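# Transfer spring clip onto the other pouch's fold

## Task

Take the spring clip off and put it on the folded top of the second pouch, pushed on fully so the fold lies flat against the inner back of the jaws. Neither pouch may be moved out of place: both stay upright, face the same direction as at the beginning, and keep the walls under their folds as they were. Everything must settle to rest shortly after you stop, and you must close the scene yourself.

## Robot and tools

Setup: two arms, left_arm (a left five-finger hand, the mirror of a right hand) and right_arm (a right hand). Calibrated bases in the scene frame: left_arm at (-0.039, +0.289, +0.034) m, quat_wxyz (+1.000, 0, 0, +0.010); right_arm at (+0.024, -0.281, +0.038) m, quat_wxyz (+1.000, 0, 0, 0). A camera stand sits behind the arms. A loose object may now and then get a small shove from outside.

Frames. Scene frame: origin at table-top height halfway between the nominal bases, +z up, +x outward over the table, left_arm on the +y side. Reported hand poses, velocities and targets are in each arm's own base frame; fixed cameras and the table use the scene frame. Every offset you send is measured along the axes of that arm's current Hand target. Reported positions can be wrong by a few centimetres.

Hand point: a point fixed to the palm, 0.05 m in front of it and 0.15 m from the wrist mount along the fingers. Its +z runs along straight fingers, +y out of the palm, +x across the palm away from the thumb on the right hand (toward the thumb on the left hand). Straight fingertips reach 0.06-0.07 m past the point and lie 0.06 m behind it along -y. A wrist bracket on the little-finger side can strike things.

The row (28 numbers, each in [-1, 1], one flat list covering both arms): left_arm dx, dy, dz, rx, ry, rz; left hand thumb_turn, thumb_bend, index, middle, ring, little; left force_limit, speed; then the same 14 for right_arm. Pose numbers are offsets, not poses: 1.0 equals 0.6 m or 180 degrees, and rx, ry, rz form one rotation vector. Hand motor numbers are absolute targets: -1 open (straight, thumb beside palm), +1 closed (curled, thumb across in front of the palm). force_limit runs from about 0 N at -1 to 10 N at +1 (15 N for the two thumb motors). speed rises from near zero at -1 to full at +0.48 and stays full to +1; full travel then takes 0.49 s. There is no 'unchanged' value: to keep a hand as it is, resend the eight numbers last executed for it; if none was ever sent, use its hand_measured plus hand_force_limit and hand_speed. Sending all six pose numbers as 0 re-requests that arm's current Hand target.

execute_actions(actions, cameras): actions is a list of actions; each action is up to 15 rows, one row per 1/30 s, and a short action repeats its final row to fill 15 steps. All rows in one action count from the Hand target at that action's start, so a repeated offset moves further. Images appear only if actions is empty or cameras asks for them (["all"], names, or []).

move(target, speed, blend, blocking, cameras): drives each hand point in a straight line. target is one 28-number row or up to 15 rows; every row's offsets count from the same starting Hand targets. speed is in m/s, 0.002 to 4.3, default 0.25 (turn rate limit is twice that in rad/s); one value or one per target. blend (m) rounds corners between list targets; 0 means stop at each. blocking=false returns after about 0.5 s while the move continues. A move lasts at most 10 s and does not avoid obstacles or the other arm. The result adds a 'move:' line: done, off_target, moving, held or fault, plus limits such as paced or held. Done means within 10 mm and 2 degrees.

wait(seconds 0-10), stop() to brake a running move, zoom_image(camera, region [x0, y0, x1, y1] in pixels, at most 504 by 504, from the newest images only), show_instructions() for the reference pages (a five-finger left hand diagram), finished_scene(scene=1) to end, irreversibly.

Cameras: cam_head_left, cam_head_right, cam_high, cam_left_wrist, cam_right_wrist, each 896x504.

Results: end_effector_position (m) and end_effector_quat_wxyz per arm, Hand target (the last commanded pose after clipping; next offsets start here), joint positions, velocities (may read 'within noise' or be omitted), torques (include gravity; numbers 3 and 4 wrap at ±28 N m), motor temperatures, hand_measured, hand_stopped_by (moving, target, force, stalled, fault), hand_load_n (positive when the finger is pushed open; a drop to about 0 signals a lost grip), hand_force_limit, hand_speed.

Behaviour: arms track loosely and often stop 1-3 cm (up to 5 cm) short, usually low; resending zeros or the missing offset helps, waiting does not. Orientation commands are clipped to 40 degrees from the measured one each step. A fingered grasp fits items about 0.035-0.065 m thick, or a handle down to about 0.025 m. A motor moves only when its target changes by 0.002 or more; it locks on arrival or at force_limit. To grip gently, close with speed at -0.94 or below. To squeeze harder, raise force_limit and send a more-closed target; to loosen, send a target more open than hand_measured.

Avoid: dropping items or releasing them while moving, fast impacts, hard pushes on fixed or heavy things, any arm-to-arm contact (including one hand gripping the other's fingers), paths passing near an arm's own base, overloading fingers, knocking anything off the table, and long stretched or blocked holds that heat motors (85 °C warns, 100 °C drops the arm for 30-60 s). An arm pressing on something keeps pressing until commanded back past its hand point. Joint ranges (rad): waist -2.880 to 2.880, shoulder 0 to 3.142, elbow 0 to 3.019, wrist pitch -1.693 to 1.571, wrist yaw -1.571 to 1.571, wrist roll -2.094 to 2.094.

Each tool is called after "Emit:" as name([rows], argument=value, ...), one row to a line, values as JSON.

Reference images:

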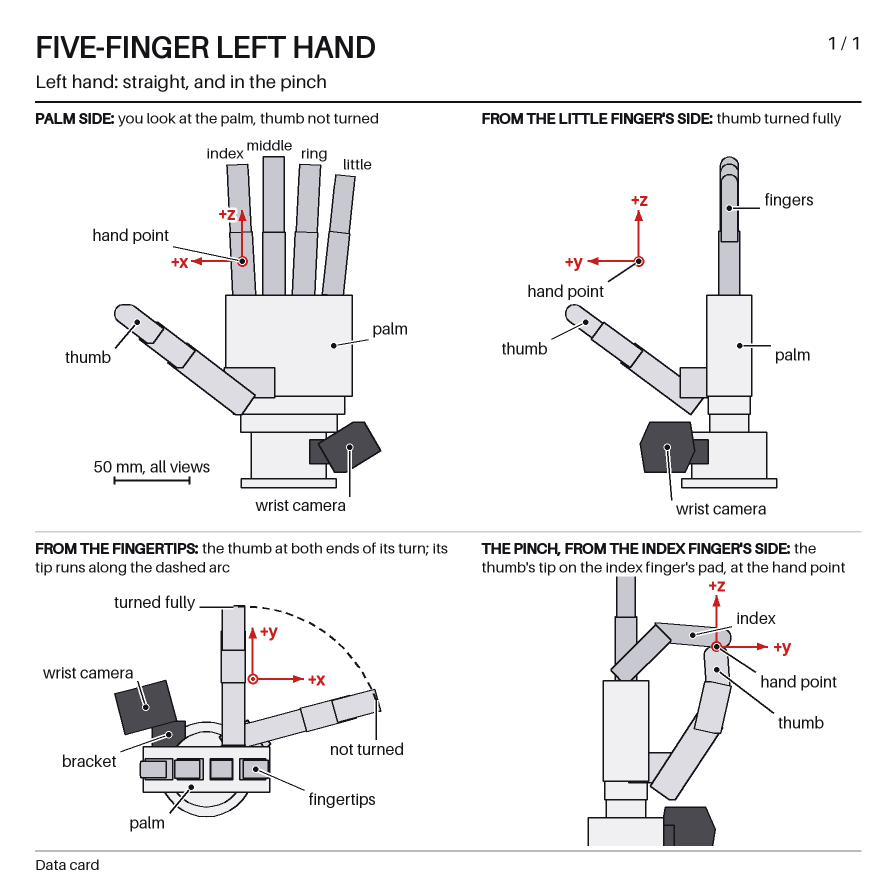

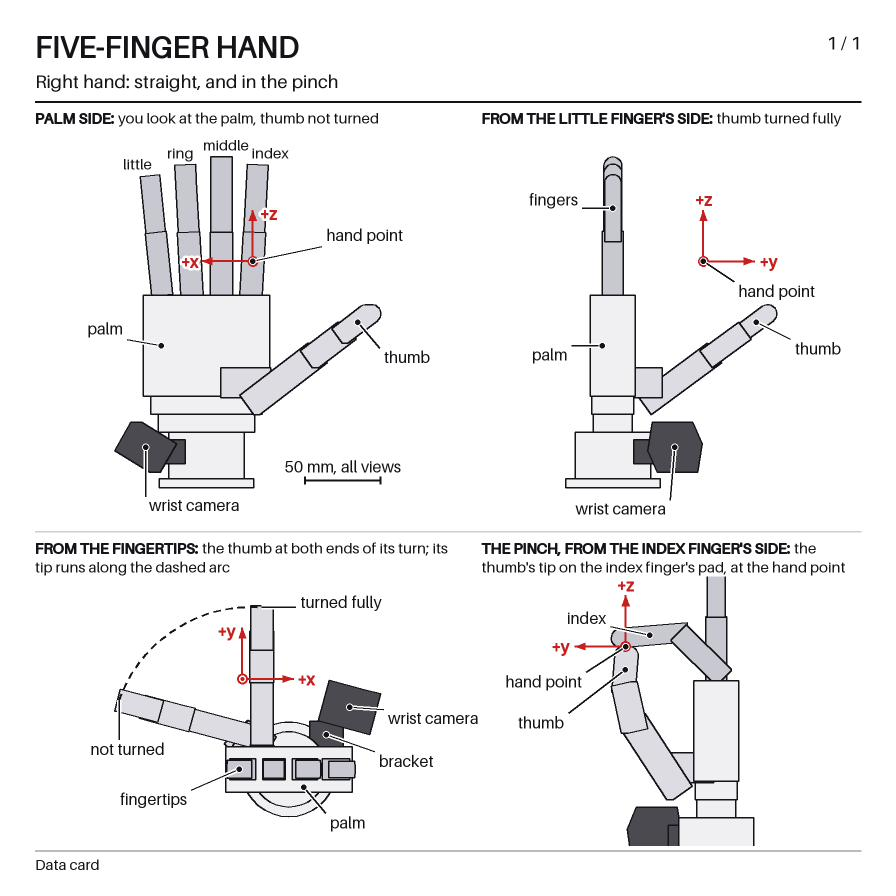

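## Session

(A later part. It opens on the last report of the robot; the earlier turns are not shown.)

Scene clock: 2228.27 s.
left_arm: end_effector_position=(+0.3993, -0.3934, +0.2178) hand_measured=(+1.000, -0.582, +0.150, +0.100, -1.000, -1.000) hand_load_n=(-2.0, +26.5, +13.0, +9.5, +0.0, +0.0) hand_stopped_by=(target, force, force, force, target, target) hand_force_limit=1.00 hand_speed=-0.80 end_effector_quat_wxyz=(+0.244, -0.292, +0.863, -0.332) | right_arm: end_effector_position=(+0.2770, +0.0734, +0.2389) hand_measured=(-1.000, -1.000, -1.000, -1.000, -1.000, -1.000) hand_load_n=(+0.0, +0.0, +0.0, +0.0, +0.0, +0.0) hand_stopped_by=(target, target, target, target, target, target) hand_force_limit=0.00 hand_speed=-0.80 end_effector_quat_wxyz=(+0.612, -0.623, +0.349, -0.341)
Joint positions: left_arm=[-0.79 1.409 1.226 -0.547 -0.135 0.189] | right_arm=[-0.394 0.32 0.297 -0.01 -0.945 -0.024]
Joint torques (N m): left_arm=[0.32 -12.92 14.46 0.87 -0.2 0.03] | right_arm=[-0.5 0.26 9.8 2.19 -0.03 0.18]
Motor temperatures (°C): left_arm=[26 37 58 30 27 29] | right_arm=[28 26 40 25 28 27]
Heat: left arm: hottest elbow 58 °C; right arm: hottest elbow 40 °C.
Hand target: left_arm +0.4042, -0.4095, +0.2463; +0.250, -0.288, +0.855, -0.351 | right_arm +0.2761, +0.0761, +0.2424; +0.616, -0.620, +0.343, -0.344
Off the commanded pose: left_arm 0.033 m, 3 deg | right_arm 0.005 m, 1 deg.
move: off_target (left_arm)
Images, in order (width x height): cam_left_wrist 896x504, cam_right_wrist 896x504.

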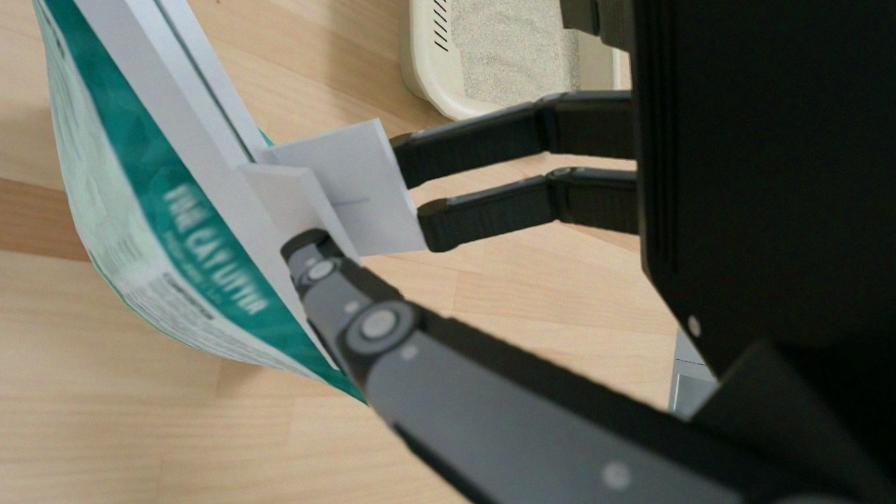

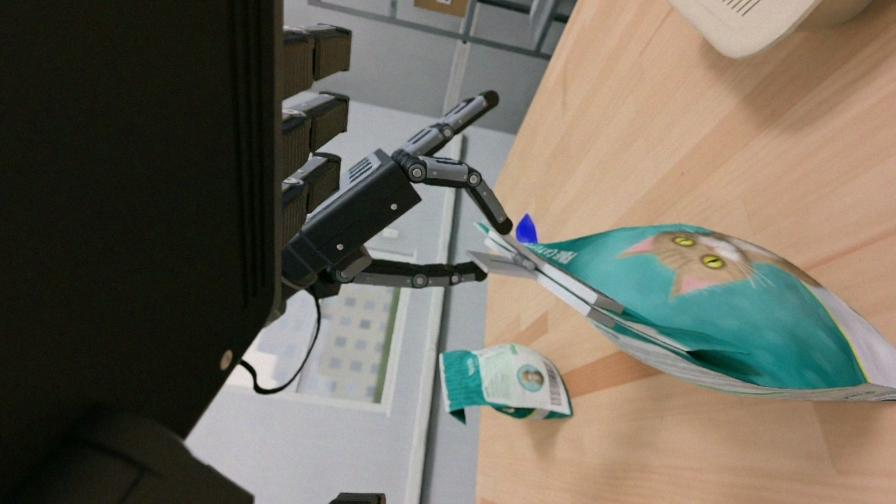

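Emit:
move(target=[0,0.0509,0.0283,0,0,0,1,-0.2,0.35,0.33,-1,-1,1.0,-0.8,0,0,0,0,0,0,-1,-1,-1,-1,-1,-1,0,-0.8], speed=0.06, cameras=["cam_right_wrist","cam_left_wrist","cam_head_left","cam_head_right","cam_high"])

Emit:
zoom_image(camera="cam_right_wrist", region=[580, 270, 640, 330])

Emit:
zoom_image(camera="cam_head_left", region=[300, 180, 440, 320])

Scene clock: 2252.87 s.
left_arm: end_effector_position=(+0.4046, -0.3984, +0.2142) hand_measured=(+1.000, -0.582, +0.150, +0.100, -1.000, -1.000) hand_load_n=(-3.5, +22.5, +11.0, +12.0, +0.0, +0.0) hand_stopped_by=(target, force, force, force, target, target) hand_force_limit=1.00 hand_speed=-0.80 end_effector_quat_wxyz=(+0.250, -0.291, +0.856, -0.346) | right_arm: end_effector_position=(+0.2770, +0.0734, +0.2389) hand_measured=(-1.000, -1.000, -1.000, -1.000, -1.000, -1.000) hand_load_n=(+0.0, +0.0, +0.0, +0.0, +0.0, +0.0) hand_stopped_by=(target, target, target, target, target, target) hand_force_limit=0.00 hand_speed=-0.80 end_effector_quat_wxyz=(+0.612, -0.623, +0.349, -0.341)
Joint positions: left_arm=[-0.789 1.412 1.204 -0.488 -0.132 0.189] | right_arm=[-0.394 0.32 0.297 -0.01 -0.945 -0.024]
Joint torques (N m): left_arm=[1.03 -13.51 8.88 1.96 0.23 0.11] | right_arm=[-0.44 0.67 9.87 2.07 -0.02 0.15]
Motor temperatures (°C): left_arm=[26 38 60 29 27 29] | right_arm=[28 26 40 25 28 27]
Heat: left arm: hottest elbow 60 °C; right arm: hottest elbow 40 °C.
Hand target: left_arm +0.4052, -0.3994, +0.2128; +0.250, -0.288, +0.855, -0.351 | right_arm +0.2761, +0.0761, +0.2424; +0.616, -0.620, +0.343, -0.344
Off the commanded pose: left_arm 0.002 m, 1 deg | right_arm 0.005 m, 1 deg.
move: done

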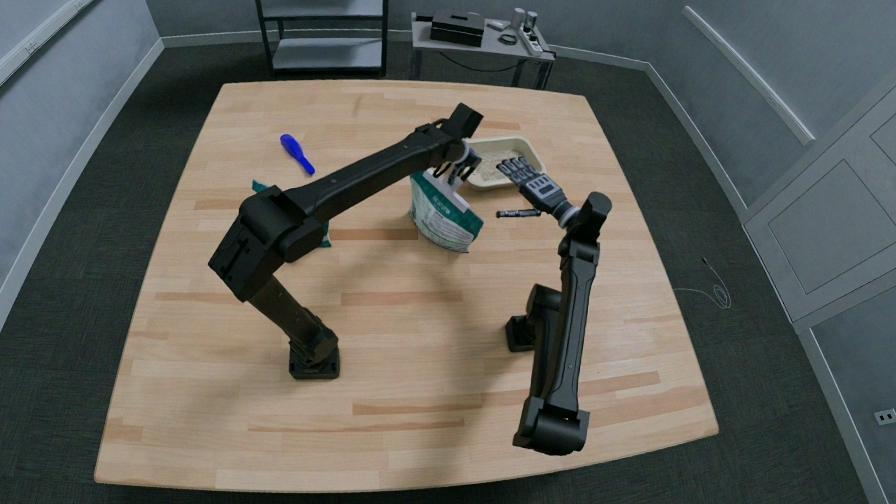

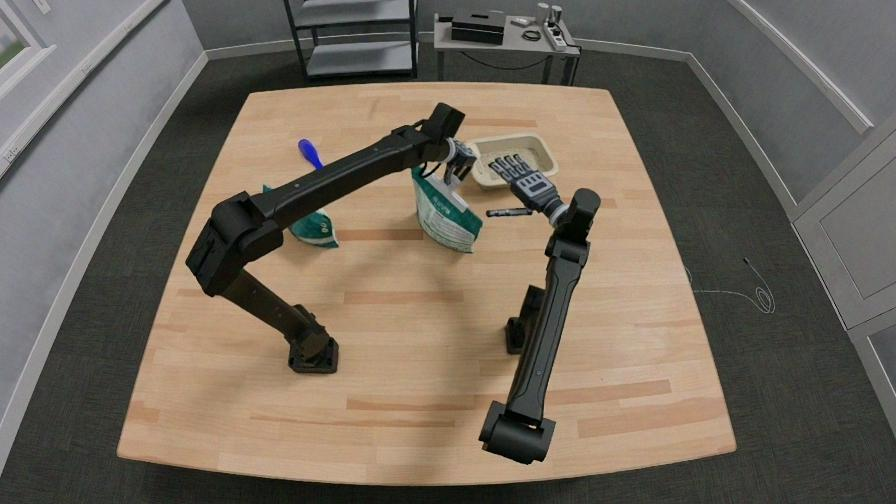

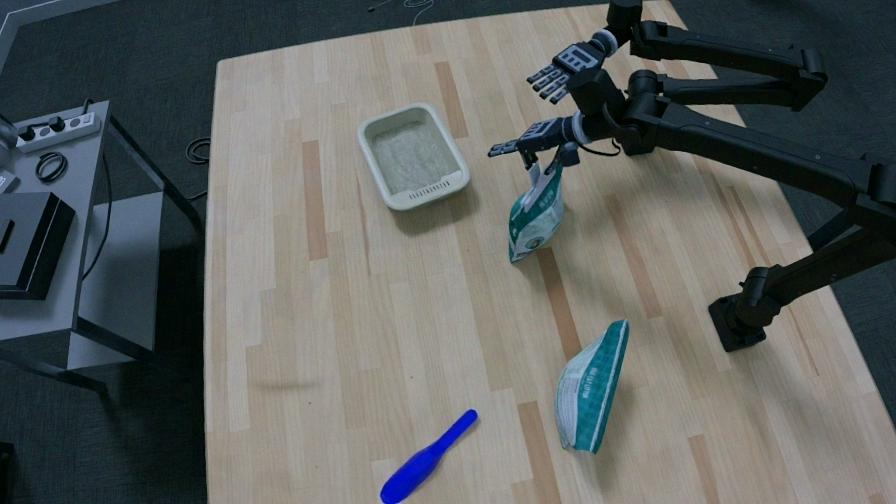

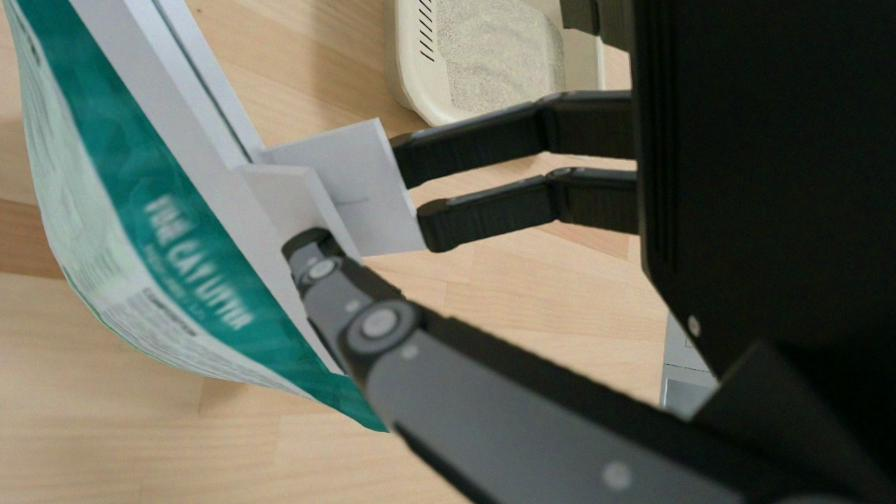

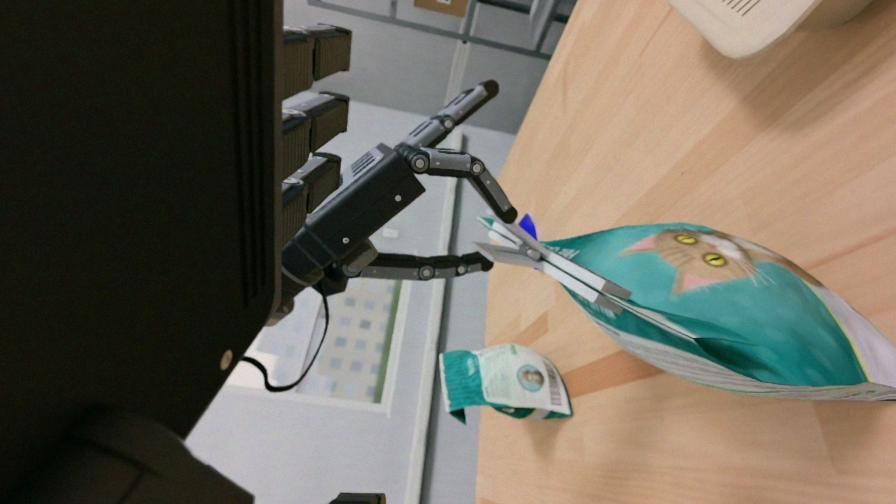

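Scaled by 8.400 from the camera's 896x504 image, which has a finer 1280x720 frame.

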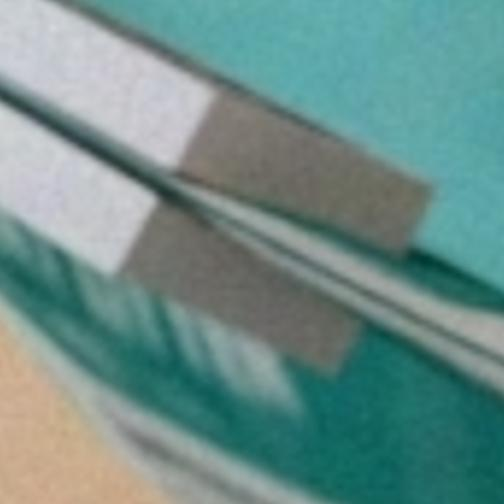

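Scaled by 3.600 from the camera's 896x504 image, which has a finer 1280x720 frame.

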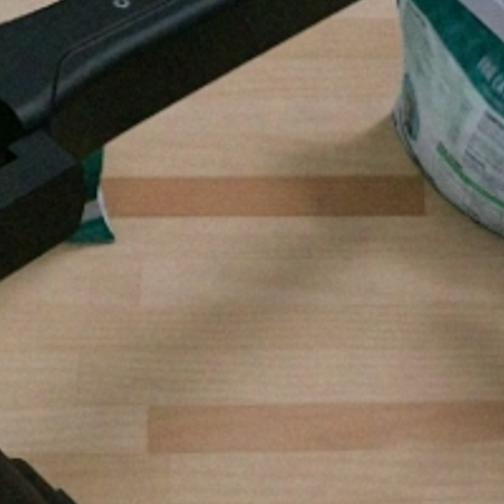

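Emit:
zoom_image(camera="cam_high", region=[520, 300, 680, 460])

Emit:
zoom_image(camera="cam_high", region=[470, 140, 610, 280])

Scaled by 3.150 from the camera's 896x504 image, which has a finer 1280x720 frame.

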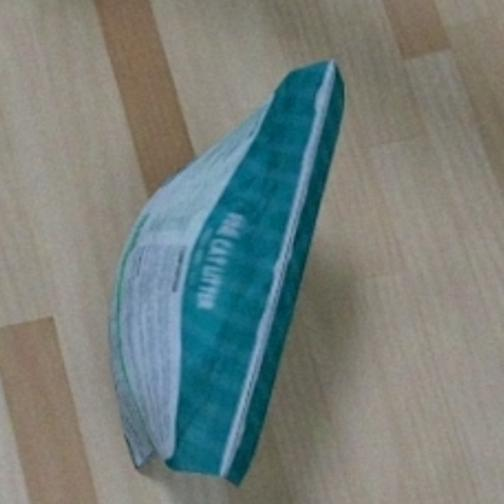

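Scaled by 3.600 from the camera's 896x504 image, which has a finer 1280x720 frame.

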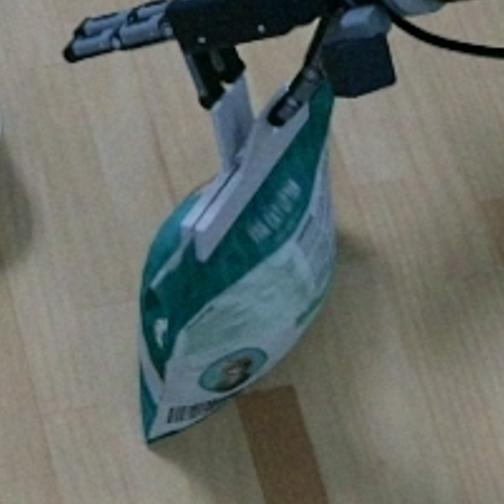

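Emit:
execute_actions([
  [[0,0,0,0,0,0,1,-0.7,0.0,-0.05,-1,-1,0.0,-0.85,0,0,0,0,0,0,-1,-1,-1,-1,-1,-1,0,-0.8]],
], cameras=["cam_right_wrist"])

Emit:
zoom_image(camera="cam_right_wrist", region=[580, 270, 640, 330])

Emit:
zoom_image(camera="cam_right_wrist", region=[460, 190, 560, 290])

Scene clock: 2267.30 s.
left_arm: end_effector_position=(+0.4029, -0.3978, +0.2113) hand_measured=(+1.000, -0.700, +0.000, -0.050, -1.000, -1.000) hand_load_n=(+0.0, +0.0, +0.0, +0.0, +0.0, -0.5) hand_stopped_by=(target, target, target, target, target, target) hand_force_limit=0.00 hand_speed=-0.85 end_effector_quat_wxyz=(+0.247, -0.290, +0.857, -0.346) | right_arm: end_effector_position=(+0.2770, +0.0734, +0.2389) hand_measured=(-1.000, -1.000, -1.000, -1.000, -1.000, -1.000) hand_load_n=(-0.5, +0.0, +0.0, +0.0, +0.0, +0.0) hand_stopped_by=(target, target, target, target, target, target) hand_force_limit=0.00 hand_speed=-0.80 end_effector_quat_wxyz=(+0.612, -0.623, +0.349, -0.341)
Joint positions: left_arm=[-0.788 1.411 1.198 -0.486 -0.127 0.189] | right_arm=[-0.394 0.32 0.297 -0.01 -0.945 -0.024]
Joint torques (N m): left_arm=[0.67 -12.86 9.4 1.83 0.02 0.11] | right_arm=[-0.62 0.56 9.91 2.1 -0.03 0.22]
Motor temperatures (°C): left_arm=[26 39 57 30 27 29] | right_arm=[28 26 40 25 28 27]
Heat: left arm: hottest elbow 57 °C; right arm: hottest elbow 40 °C.
Hand target: left_arm +0.4052, -0.3994, +0.2130; +0.250, -0.288, +0.855, -0.351 | right_arm +0.2761, +0.0761, +0.2424; +0.616, -0.620, +0.343, -0.344
Off the commanded pose: left_arm 0.003 m, 1 deg | right_arm 0.005 m, 1 deg.
Images, in order (width x height): cam_right_wrist 896x504.

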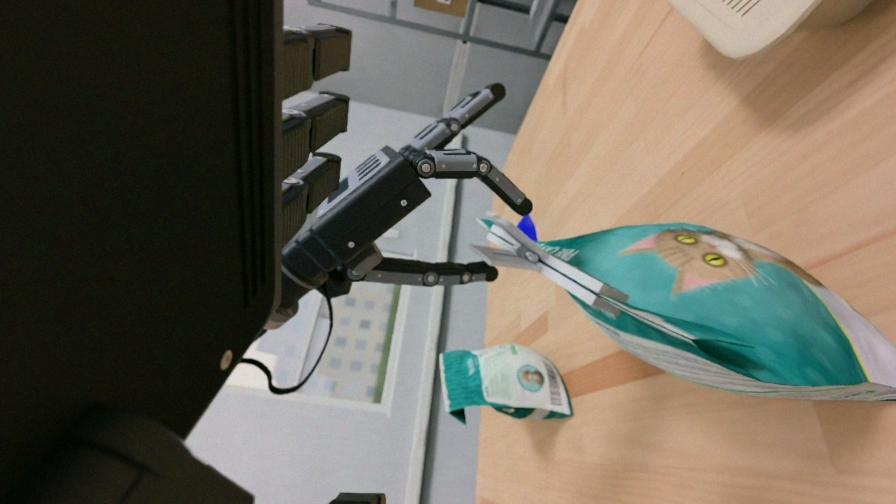

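Scaled by 8.400 from the camera's 896x504 image, which has a finer 1280x720 frame.

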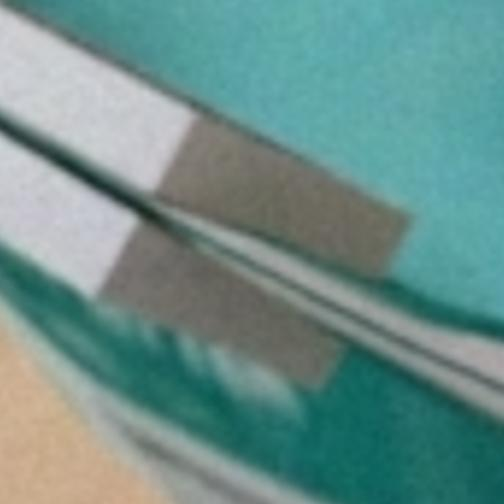

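Scaled by 5.040 from the camera's 896x504 image, which has a finer 1280x720 frame.

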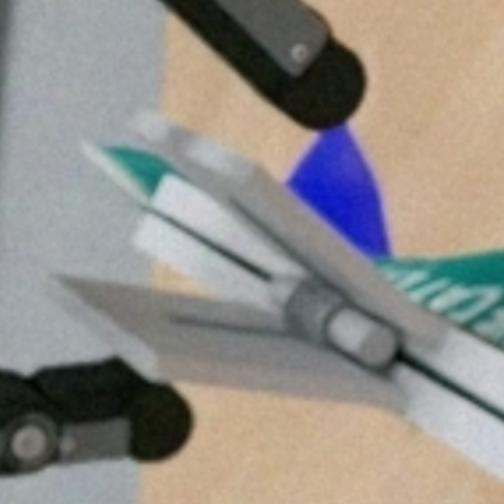

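Emit:
move([
  [-0.015,-0.0496,-0.0419,0,0,0,1,-0.8,-0.1,-0.1,-1,-1,0.9,-0.6,0,0,0,0,0,0,-1,-1,-1,-1,-1,-1,0,-0.8],
  [0,0,0,0,0,0,1,-0.8,-0.1,-0.1,-1,-1,0.9,-0.6,0,0,0,0,0,0,-1,-1,-1,-1,-1,-1,0,-0.8],
], speed=0.1, cameras=["cam_right_wrist","cam_left_wrist"])

Emit:
zoom_image(camera="cam_right_wrist", region=[460, 190, 560, 290])

Scene clock: 2408.10 s.
left_arm: end_effector_position=(+0.4016, -0.3965, +0.2163) hand_measured=(+1.000, -0.800, -0.100, -0.100, -1.000, -1.000) hand_load_n=(+0.0, +0.0, +0.0, +0.0, +0.0, +0.0) hand_stopped_by=(target, target, target, target, target, target) hand_force_limit=0.90 hand_speed=-0.60 end_effector_quat_wxyz=(+0.249, -0.290, +0.856, -0.349) | right_arm: end_effector_position=(+0.2770, +0.0734, +0.2389) hand_measured=(-1.000, -1.000, -1.000, -1.000, -1.000, -1.000) hand_load_n=(+0.0, +0.0, +0.0, +0.0, +0.0, +0.0) hand_stopped_by=(target, target, target, target, target, target) hand_force_limit=0.00 hand_speed=-0.80 end_effector_quat_wxyz=(+0.612, -0.623, +0.349, -0.341)
Joint positions: left_arm=[-0.788 1.4 1.197 -0.489 -0.127 0.189] | right_arm=[-0.394 0.32 0.297 -0.01 -0.945 -0.024]
Joint torques (N m): left_arm=[1.44 -12.1 9.5 1.98 0 0.17] | right_arm=[-0.91 0.26 9.95 1.98 -0.05 0.16]
Motor temperatures (°C): left_arm=[26 39 52 30 26 29] | right_arm=[28 26 41 25 28 27]
Heat: left arm: hottest elbow 52 °C; right arm: hottest elbow 41 °C.
Hand target: left_arm +0.4052, -0.3994, +0.2129; +0.250, -0.288, +0.855, -0.351 | right_arm +0.2761, +0.0761, +0.2424; +0.616, -0.620, +0.343, -0.344
Off the commanded pose: left_arm 0.006 m, 0 deg | right_arm 0.005 m, 1 deg.
move: done
Images, in order (width x height): cam_left_wrist 896x504, cam_right_wrist 896x504.

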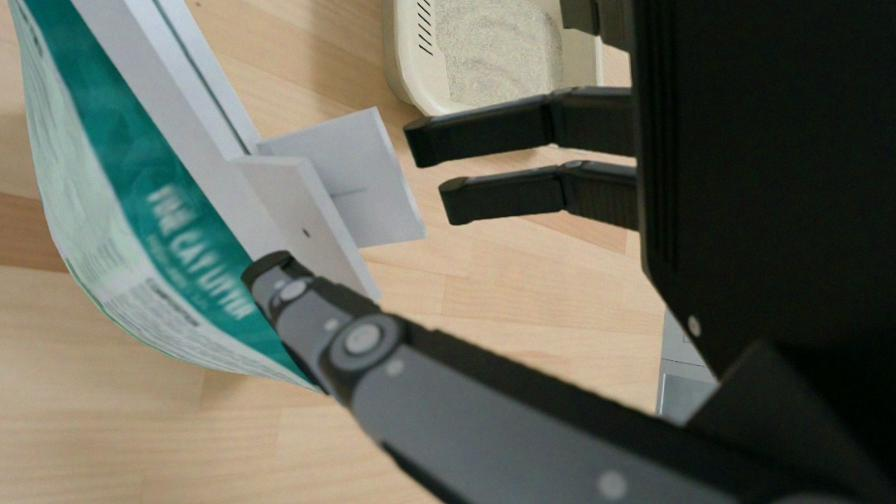

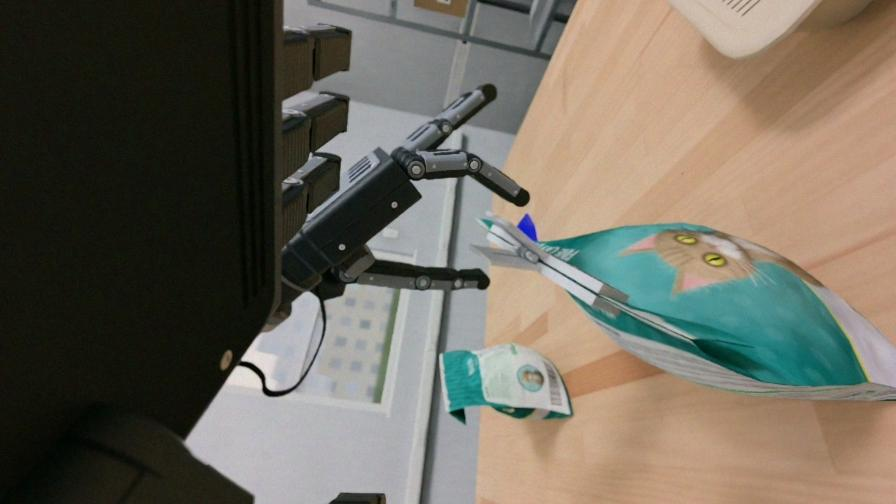

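Scaled by 5.040 from the camera's 896x504 image, which has a finer 1280x720 frame.

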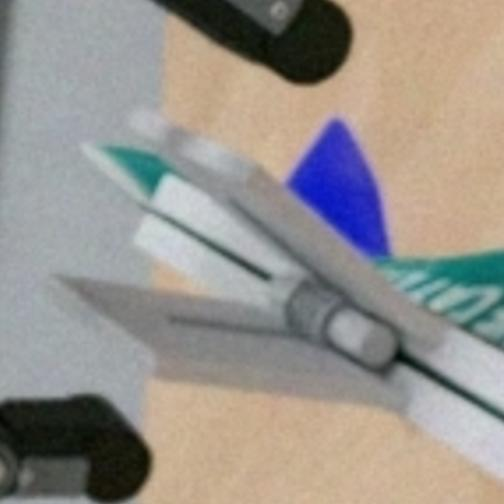

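Emit:
execute_actions([
  [[0,0,0,0,0,0,1,-0.6,0.03,0.0,-1,-1,-0.7,-0.9,0,0,0,0,0,0,-1,-1,-1,-1,-1,-1,0,-0.8]],
  [[0,0,0,0,0,0,1,-0.5,0.08,0.06,-1,-1,-0.5,-0.9,0,0,0,0,0,0,-1,-1,-1,-1,-1,-1,0,-0.8]],
  [[0,0,0,0,0,0,1,-0.3,0.35,0.35,-1,-1,1.0,-0.5,0,0,0,0,0,0,-1,-1,-1,-1,-1,-1,0,-0.8]],
], cameras=["cam_right_wrist","cam_left_wrist"])

Emit:
zoom_image(camera="cam_right_wrist", region=[460, 190, 560, 290])

Emit:
zoom_image(camera="cam_right_wrist", region=[580, 270, 640, 330])

Scene clock: 2416.03 s.
left_arm: end_effector_position=(+0.4018, -0.3968, +0.2163) hand_measured=(+1.000, -0.584, +0.350, +0.094, -1.000, -1.000) hand_load_n=(+2.5, +18.0, +0.0, +15.5, +0.0, +0.0) hand_stopped_by=(target, force, target, force, target, target) hand_force_limit=1.00 hand_speed=-0.50 end_effector_quat_wxyz=(+0.249, -0.290, +0.856, -0.349) | right_arm: end_effector_position=(+0.2770, +0.0734, +0.2389) hand_measured=(-1.000, -1.000, -1.000, -1.000, -1.000, -1.000) hand_load_n=(+0.0, +0.0, +0.0, +0.0, +0.0, +0.0) hand_stopped_by=(target, target, target, target, target, target) hand_force_limit=0.00 hand_speed=-0.80 end_effector_quat_wxyz=(+0.612, -0.623, +0.349, -0.341)
Joint positions: left_arm=[-0.788 1.401 1.197 -0.488 -0.126 0.189] | right_arm=[-0.394 0.32 0.297 -0.01 -0.945 -0.024]
Joint torques (N m): left_arm=[0.67 -11.81 9.61 1.92 -0.02 0.14] | right_arm=[-0.62 0.21 9.96 1.98 -0.03 0.18]
Heat: left arm: hottest elbow 53 °C; right arm: hottest elbow 41 °C.
Hand target: left_arm +0.4052, -0.3993, +0.2128; +0.250, -0.288, +0.855, -0.351 | right_arm +0.2761, +0.0761, +0.2424; +0.616, -0.620, +0.343, -0.344
Off the commanded pose: left_arm 0.005 m, 0 deg | right_arm 0.005 m, 1 deg.
Images, in order (width x height): cam_left_wrist 896x504, cam_right_wrist 896x504.

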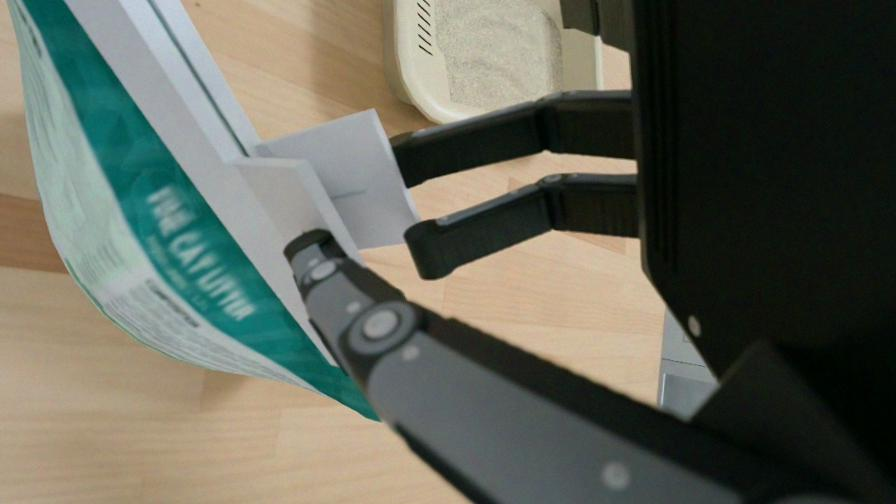

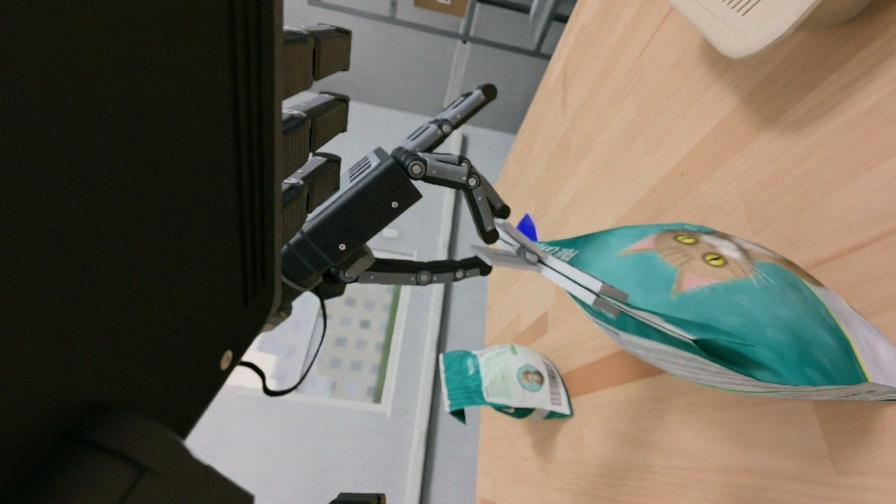

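Scaled by 5.040 from the camera's 896x504 image, which has a finer 1280x720 frame.

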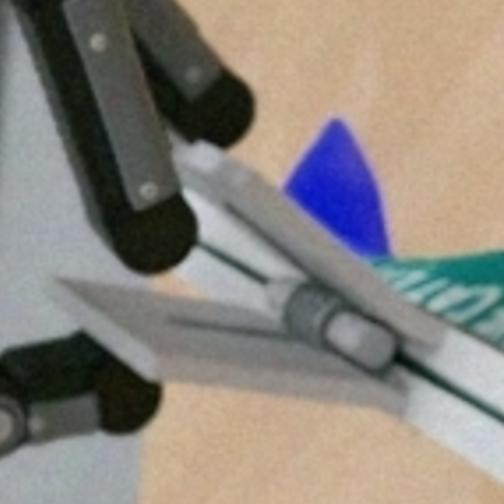

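Scaled by 8.400 from the camera's 896x504 image, which has a finer 1280x720 frame.

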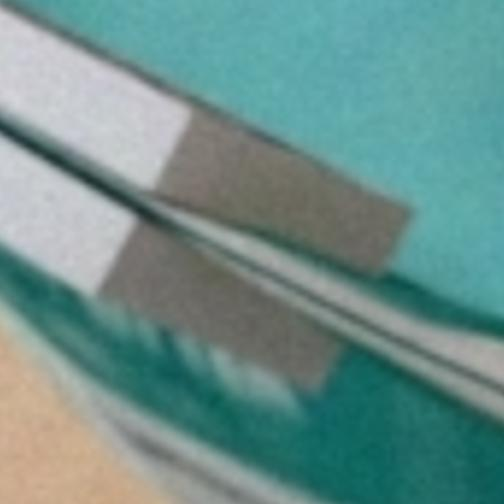

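Emit:
execute_actions([
  [[0,0,0,0,0,0,1,-0.8,0.35,-0.1,-1,-1,0.5,-0.6,0,0,0,0,0,0,-1,-1,-1,-1,-1,-1,0,-0.8]],
])

Emit:
move([
  [-0.015,-0.0496,-0.0419,0,0,0,1,-0.8,0.35,-0.1,-1,-1,0.5,-0.6,0,0,0,0,0,0,-1,-1,-1,-1,-1,-1,0,-0.8],
  [-0.0141,-0.0164,-0.0556,0.0444,0,0,1,-0.45,-0.4,-0.4,-1,-1,0.5,-0.6,0,0,0,0,0,0,-1,-1,-1,-1,-1,-1,0,-0.8],
], speed=0.1, cameras=["cam_right_wrist","cam_left_wrist"])

Scene clock: 2517.50 s.
left_arm: end_effector_position=(+0.4018, -0.3968, +0.2163) hand_measured=(+1.000, -0.800, +0.350, -0.100, -1.000, -1.000) hand_load_n=(+0.0, +0.0, +0.5, +0.0, +0.0, +0.0) hand_stopped_by=(target, target, target, target, target, target) hand_force_limit=0.50 hand_speed=-0.60 end_effector_quat_wxyz=(+0.249, -0.290, +0.856, -0.349) | right_arm: end_effector_position=(+0.2770, +0.0734, +0.2389) hand_measured=(-1.000, -1.000, -1.000, -1.000, -1.000, -1.000) hand_load_n=(-0.5, +0.0, +0.0, -0.5, +0.0, +0.0) hand_stopped_by=(target, target, target, target, target, target) hand_force_limit=0.00 hand_speed=-0.80 end_effector_quat_wxyz=(+0.612, -0.623, +0.349, -0.341)
Joint positions: left_arm=[-0.788 1.401 1.197 -0.488 -0.126 0.189] | right_arm=[-0.394 0.32 0.297 -0.01 -0.945 -0.024]
Joint torques (N m): left_arm=[0.91 -11.99 9.52 1.83 -0.04 0.14] | right_arm=[-0.32 0.56 9.96 2.03 -0.01 0.15]
Heat: left arm: hottest elbow 54 °C; right arm: hottest elbow 41 °C.
Hand target: left_arm +0.4052, -0.3993, +0.2128; +0.250, -0.288, +0.855, -0.351 | right_arm +0.2761, +0.0761, +0.2424; +0.616, -0.620, +0.343, -0.344
Off the commanded pose: left_arm 0.006 m, 0 deg | right_arm 0.005 m, 1 deg.

Scene clock: 2520.80 s.
left_arm: end_effector_position=(+0.3892, -0.3857, +0.2372) hand_measured=(+1.000, -0.450, -0.400, -0.400, -1.000, -1.000) hand_load_n=(+0.0, +0.0, +0.0, +0.0, +0.0, +0.0) hand_stopped_by=(target, target, target, target, target, target) hand_force_limit=0.50 hand_speed=-0.60 end_effector_quat_wxyz=(+0.262, -0.273, +0.833, -0.402) | right_arm: end_effector_position=(+0.2770, +0.0734, +0.2389) hand_measured=(-1.000, -1.000, -1.000, -1.000, -1.000, -1.000) hand_load_n=(+0.0, +0.0, +0.0, +0.0, +0.0, +0.0) hand_stopped_by=(target, target, target, target, target, target) hand_force_limit=0.00 hand_speed=-0.80 end_effector_quat_wxyz=(+0.612, -0.623, +0.349, -0.341)
Joint positions: left_arm=[-0.778 1.29 1.091 -0.372 -0.086 0.206] | right_arm=[-0.394 0.32 0.297 -0.01 -0.945 -0.024]
Joint torques (N m): left_arm=[1.67 -11.46 9.51 2.21 0.07 0.17] | right_arm=[-0.32 0.91 9.85 2.18 0 0.2]
Heat: left arm: hottest elbow 54 °C; right arm: hottest elbow 41 °C.
Hand target: left_arm +0.3934, -0.3843, +0.2432; +0.269, -0.270, +0.829, -0.410 | right_arm +0.2761, +0.0761, +0.2424; +0.616, -0.620, +0.343, -0.344
Off the commanded pose: left_arm 0.007 m, 1 deg | right_arm 0.005 m, 1 deg.
move: done
Images, in order (width x height): cam_left_wrist 896x504, cam_right_wrist 896x504.

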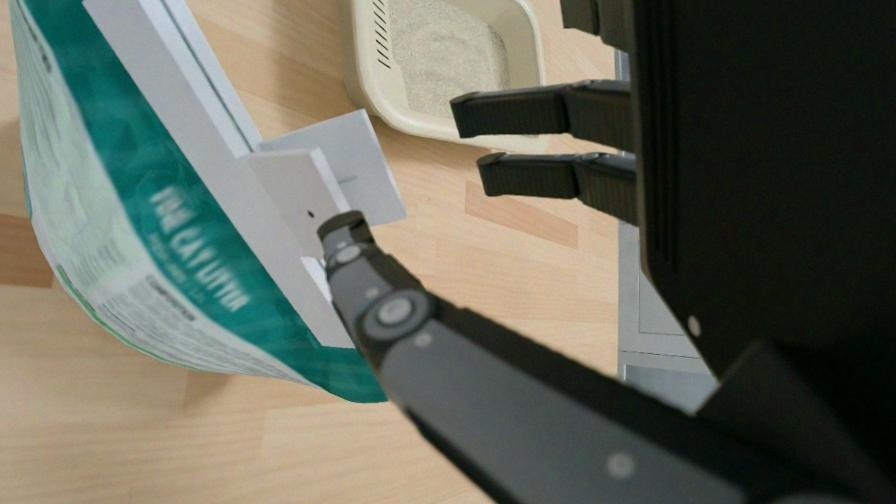

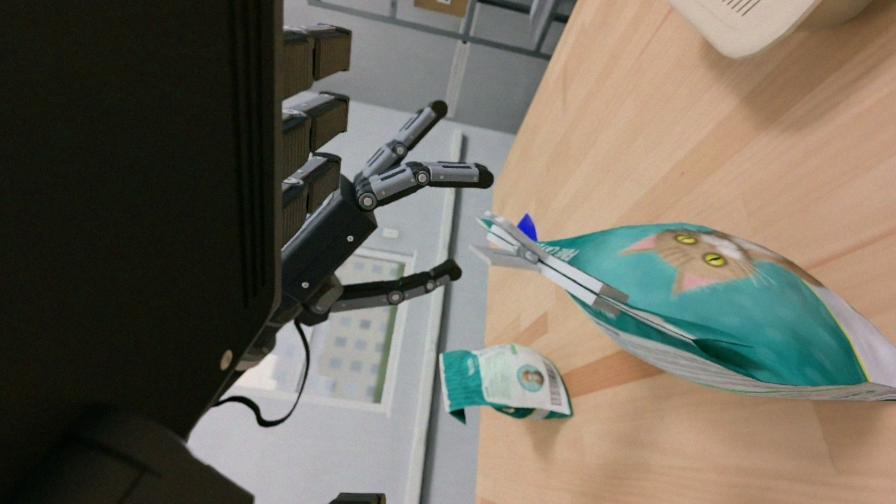

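Emit:
move(target=[0.0150,0.0550,0.0347,0,0,0,1,-0.45,-0.4,-0.4,-1,-1,0.5,-0.6,0,0,0,0,0,0,-1,-1,-1,-1,-1,-1,0,-0.8], speed=0.1, cameras=["cam_right_wrist","cam_left_wrist"])

Emit:
zoom_image(camera="cam_right_wrist", region=[430, 160, 590, 320])

Scene clock: 2528.53 s.
left_arm: end_effector_position=(+0.3879, -0.3844, +0.2063) hand_measured=(+1.000, -0.450, -0.400, -0.400, -1.000, -1.000) hand_load_n=(+0.5, +0.0, +0.0, +0.0, -0.5, +0.0) hand_stopped_by=(target, target, target, target, target, target) hand_force_limit=0.50 hand_speed=-0.60 end_effector_quat_wxyz=(+0.266, -0.272, +0.829, -0.409) | right_arm: end_effector_position=(+0.2770, +0.0734, +0.2389) hand_measured=(-1.000, -1.000, -1.000, -1.000, -1.000, -1.000) hand_load_n=(-0.5, +0.0, +0.0, +0.0, +0.0, +0.0) hand_stopped_by=(target, target, target, target, target, target) hand_force_limit=0.00 hand_speed=-0.80 end_effector_quat_wxyz=(+0.612, -0.623, +0.349, -0.341)
Joint positions: left_arm=[-0.778 1.3 1.007 -0.261 -0.086 0.206] | right_arm=[-0.394 0.32 0.297 -0.01 -0.945 -0.024]
Joint torques (N m): left_arm=[1.14 -10.29 9.39 2.04 0.09 0.18] | right_arm=[-1.03 0.85 9.88 2.15 -0.04 0.19]
Heat: left arm: hottest elbow 53 °C; right arm: hottest elbow 41 °C.
Hand target: left_arm +0.3933, -0.3843, +0.2030; +0.269, -0.270, +0.829, -0.410 | right_arm +0.2761, +0.0761, +0.2424; +0.616, -0.620, +0.343, -0.344
Off the commanded pose: left_arm 0.006 m, 0 deg | right_arm 0.005 m, 1 deg.
move: done
Images, in order (width x height): cam_left_wrist 896x504, cam_right_wrist 896x504.

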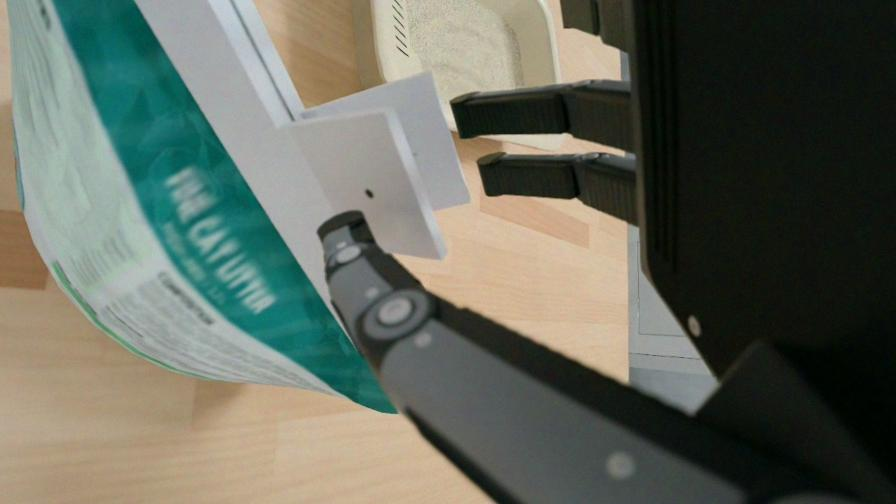

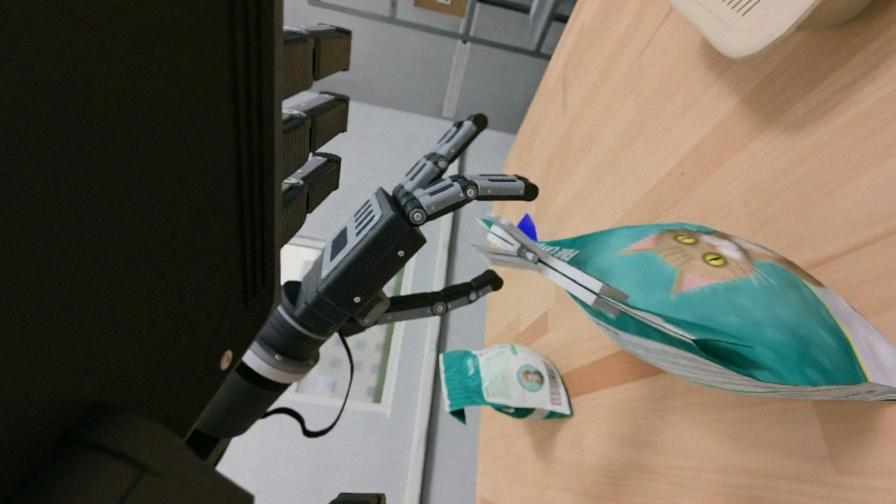

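Scaled by 3.150 from the camera's 896x504 image, which has a finer 1280x720 frame.

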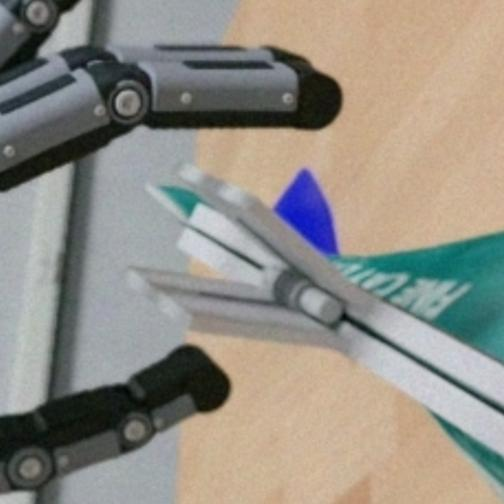

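Emit:
move([
  [-0.0483,-0.0550,-0.0347,0,0,0,1,-0.45,-0.4,-0.4,-1,-1,0.5,-0.6,0,0,0,0,0,0,-1,-1,-1,-1,-1,-1,0,-0.8],
  [-0.0060,0,0,0,0,0,1,-0.45,-0.4,-0.4,-1,-1,0.5,-0.6,0,0,0,0,0,0,-1,-1,-1,-1,-1,-1,0,-0.8],
], speed=0.1, cameras=["cam_left_wrist"])

Scene clock: 2545.87 s.
left_arm: end_effector_position=(+0.3947, -0.3768, +0.2043) hand_measured=(+1.000, -0.450, -0.400, -0.400, -1.000, -1.000) hand_load_n=(+0.5, +0.0, +0.0, +0.0, +0.0, +0.0) hand_stopped_by=(target, target, target, target, target, target) hand_force_limit=0.50 hand_speed=-0.60 end_effector_quat_wxyz=(+0.269, -0.268, +0.832, -0.405) | right_arm: end_effector_position=(+0.2770, +0.0734, +0.2389) hand_measured=(-1.000, -1.000, -1.000, -1.000, -1.000, -1.000) hand_load_n=(-0.5, +0.0, +0.0, +0.0, -0.5, +0.0) hand_stopped_by=(target, target, target, target, target, target) hand_force_limit=0.00 hand_speed=-0.80 end_effector_quat_wxyz=(+0.612, -0.623, +0.349, -0.341)
Joint positions: left_arm=[-0.757 1.302 1.007 -0.263 -0.071 0.23] | right_arm=[-0.394 0.32 0.297 -0.01 -0.945 -0.024]
Joint torques (N m): left_arm=[0.5 -10.17 9.5 2.04 -0.23 0.04] | right_arm=[-0.38 0.38 9.81 2.03 -0.01 0.19]
Heat: left arm: hottest elbow 53 °C; right arm: hottest elbow 41 °C.
Hand target: left_arm +0.3959, -0.3819, +0.2038; +0.269, -0.270, +0.829, -0.410 | right_arm +0.2761, +0.0761, +0.2424; +0.616, -0.620, +0.343, -0.344
Off the commanded pose: left_arm 0.005 m, 1 deg | right_arm 0.005 m, 1 deg.
move: done
Images, in order (width x height): cam_left_wrist 896x504.

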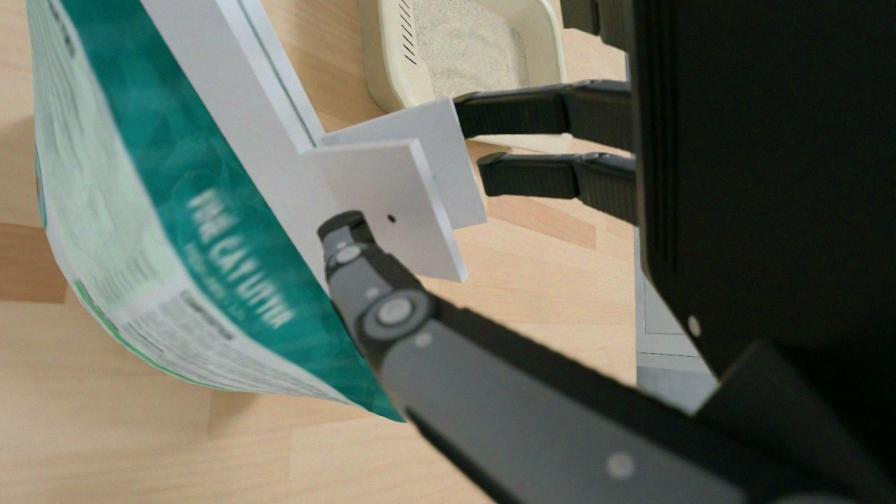

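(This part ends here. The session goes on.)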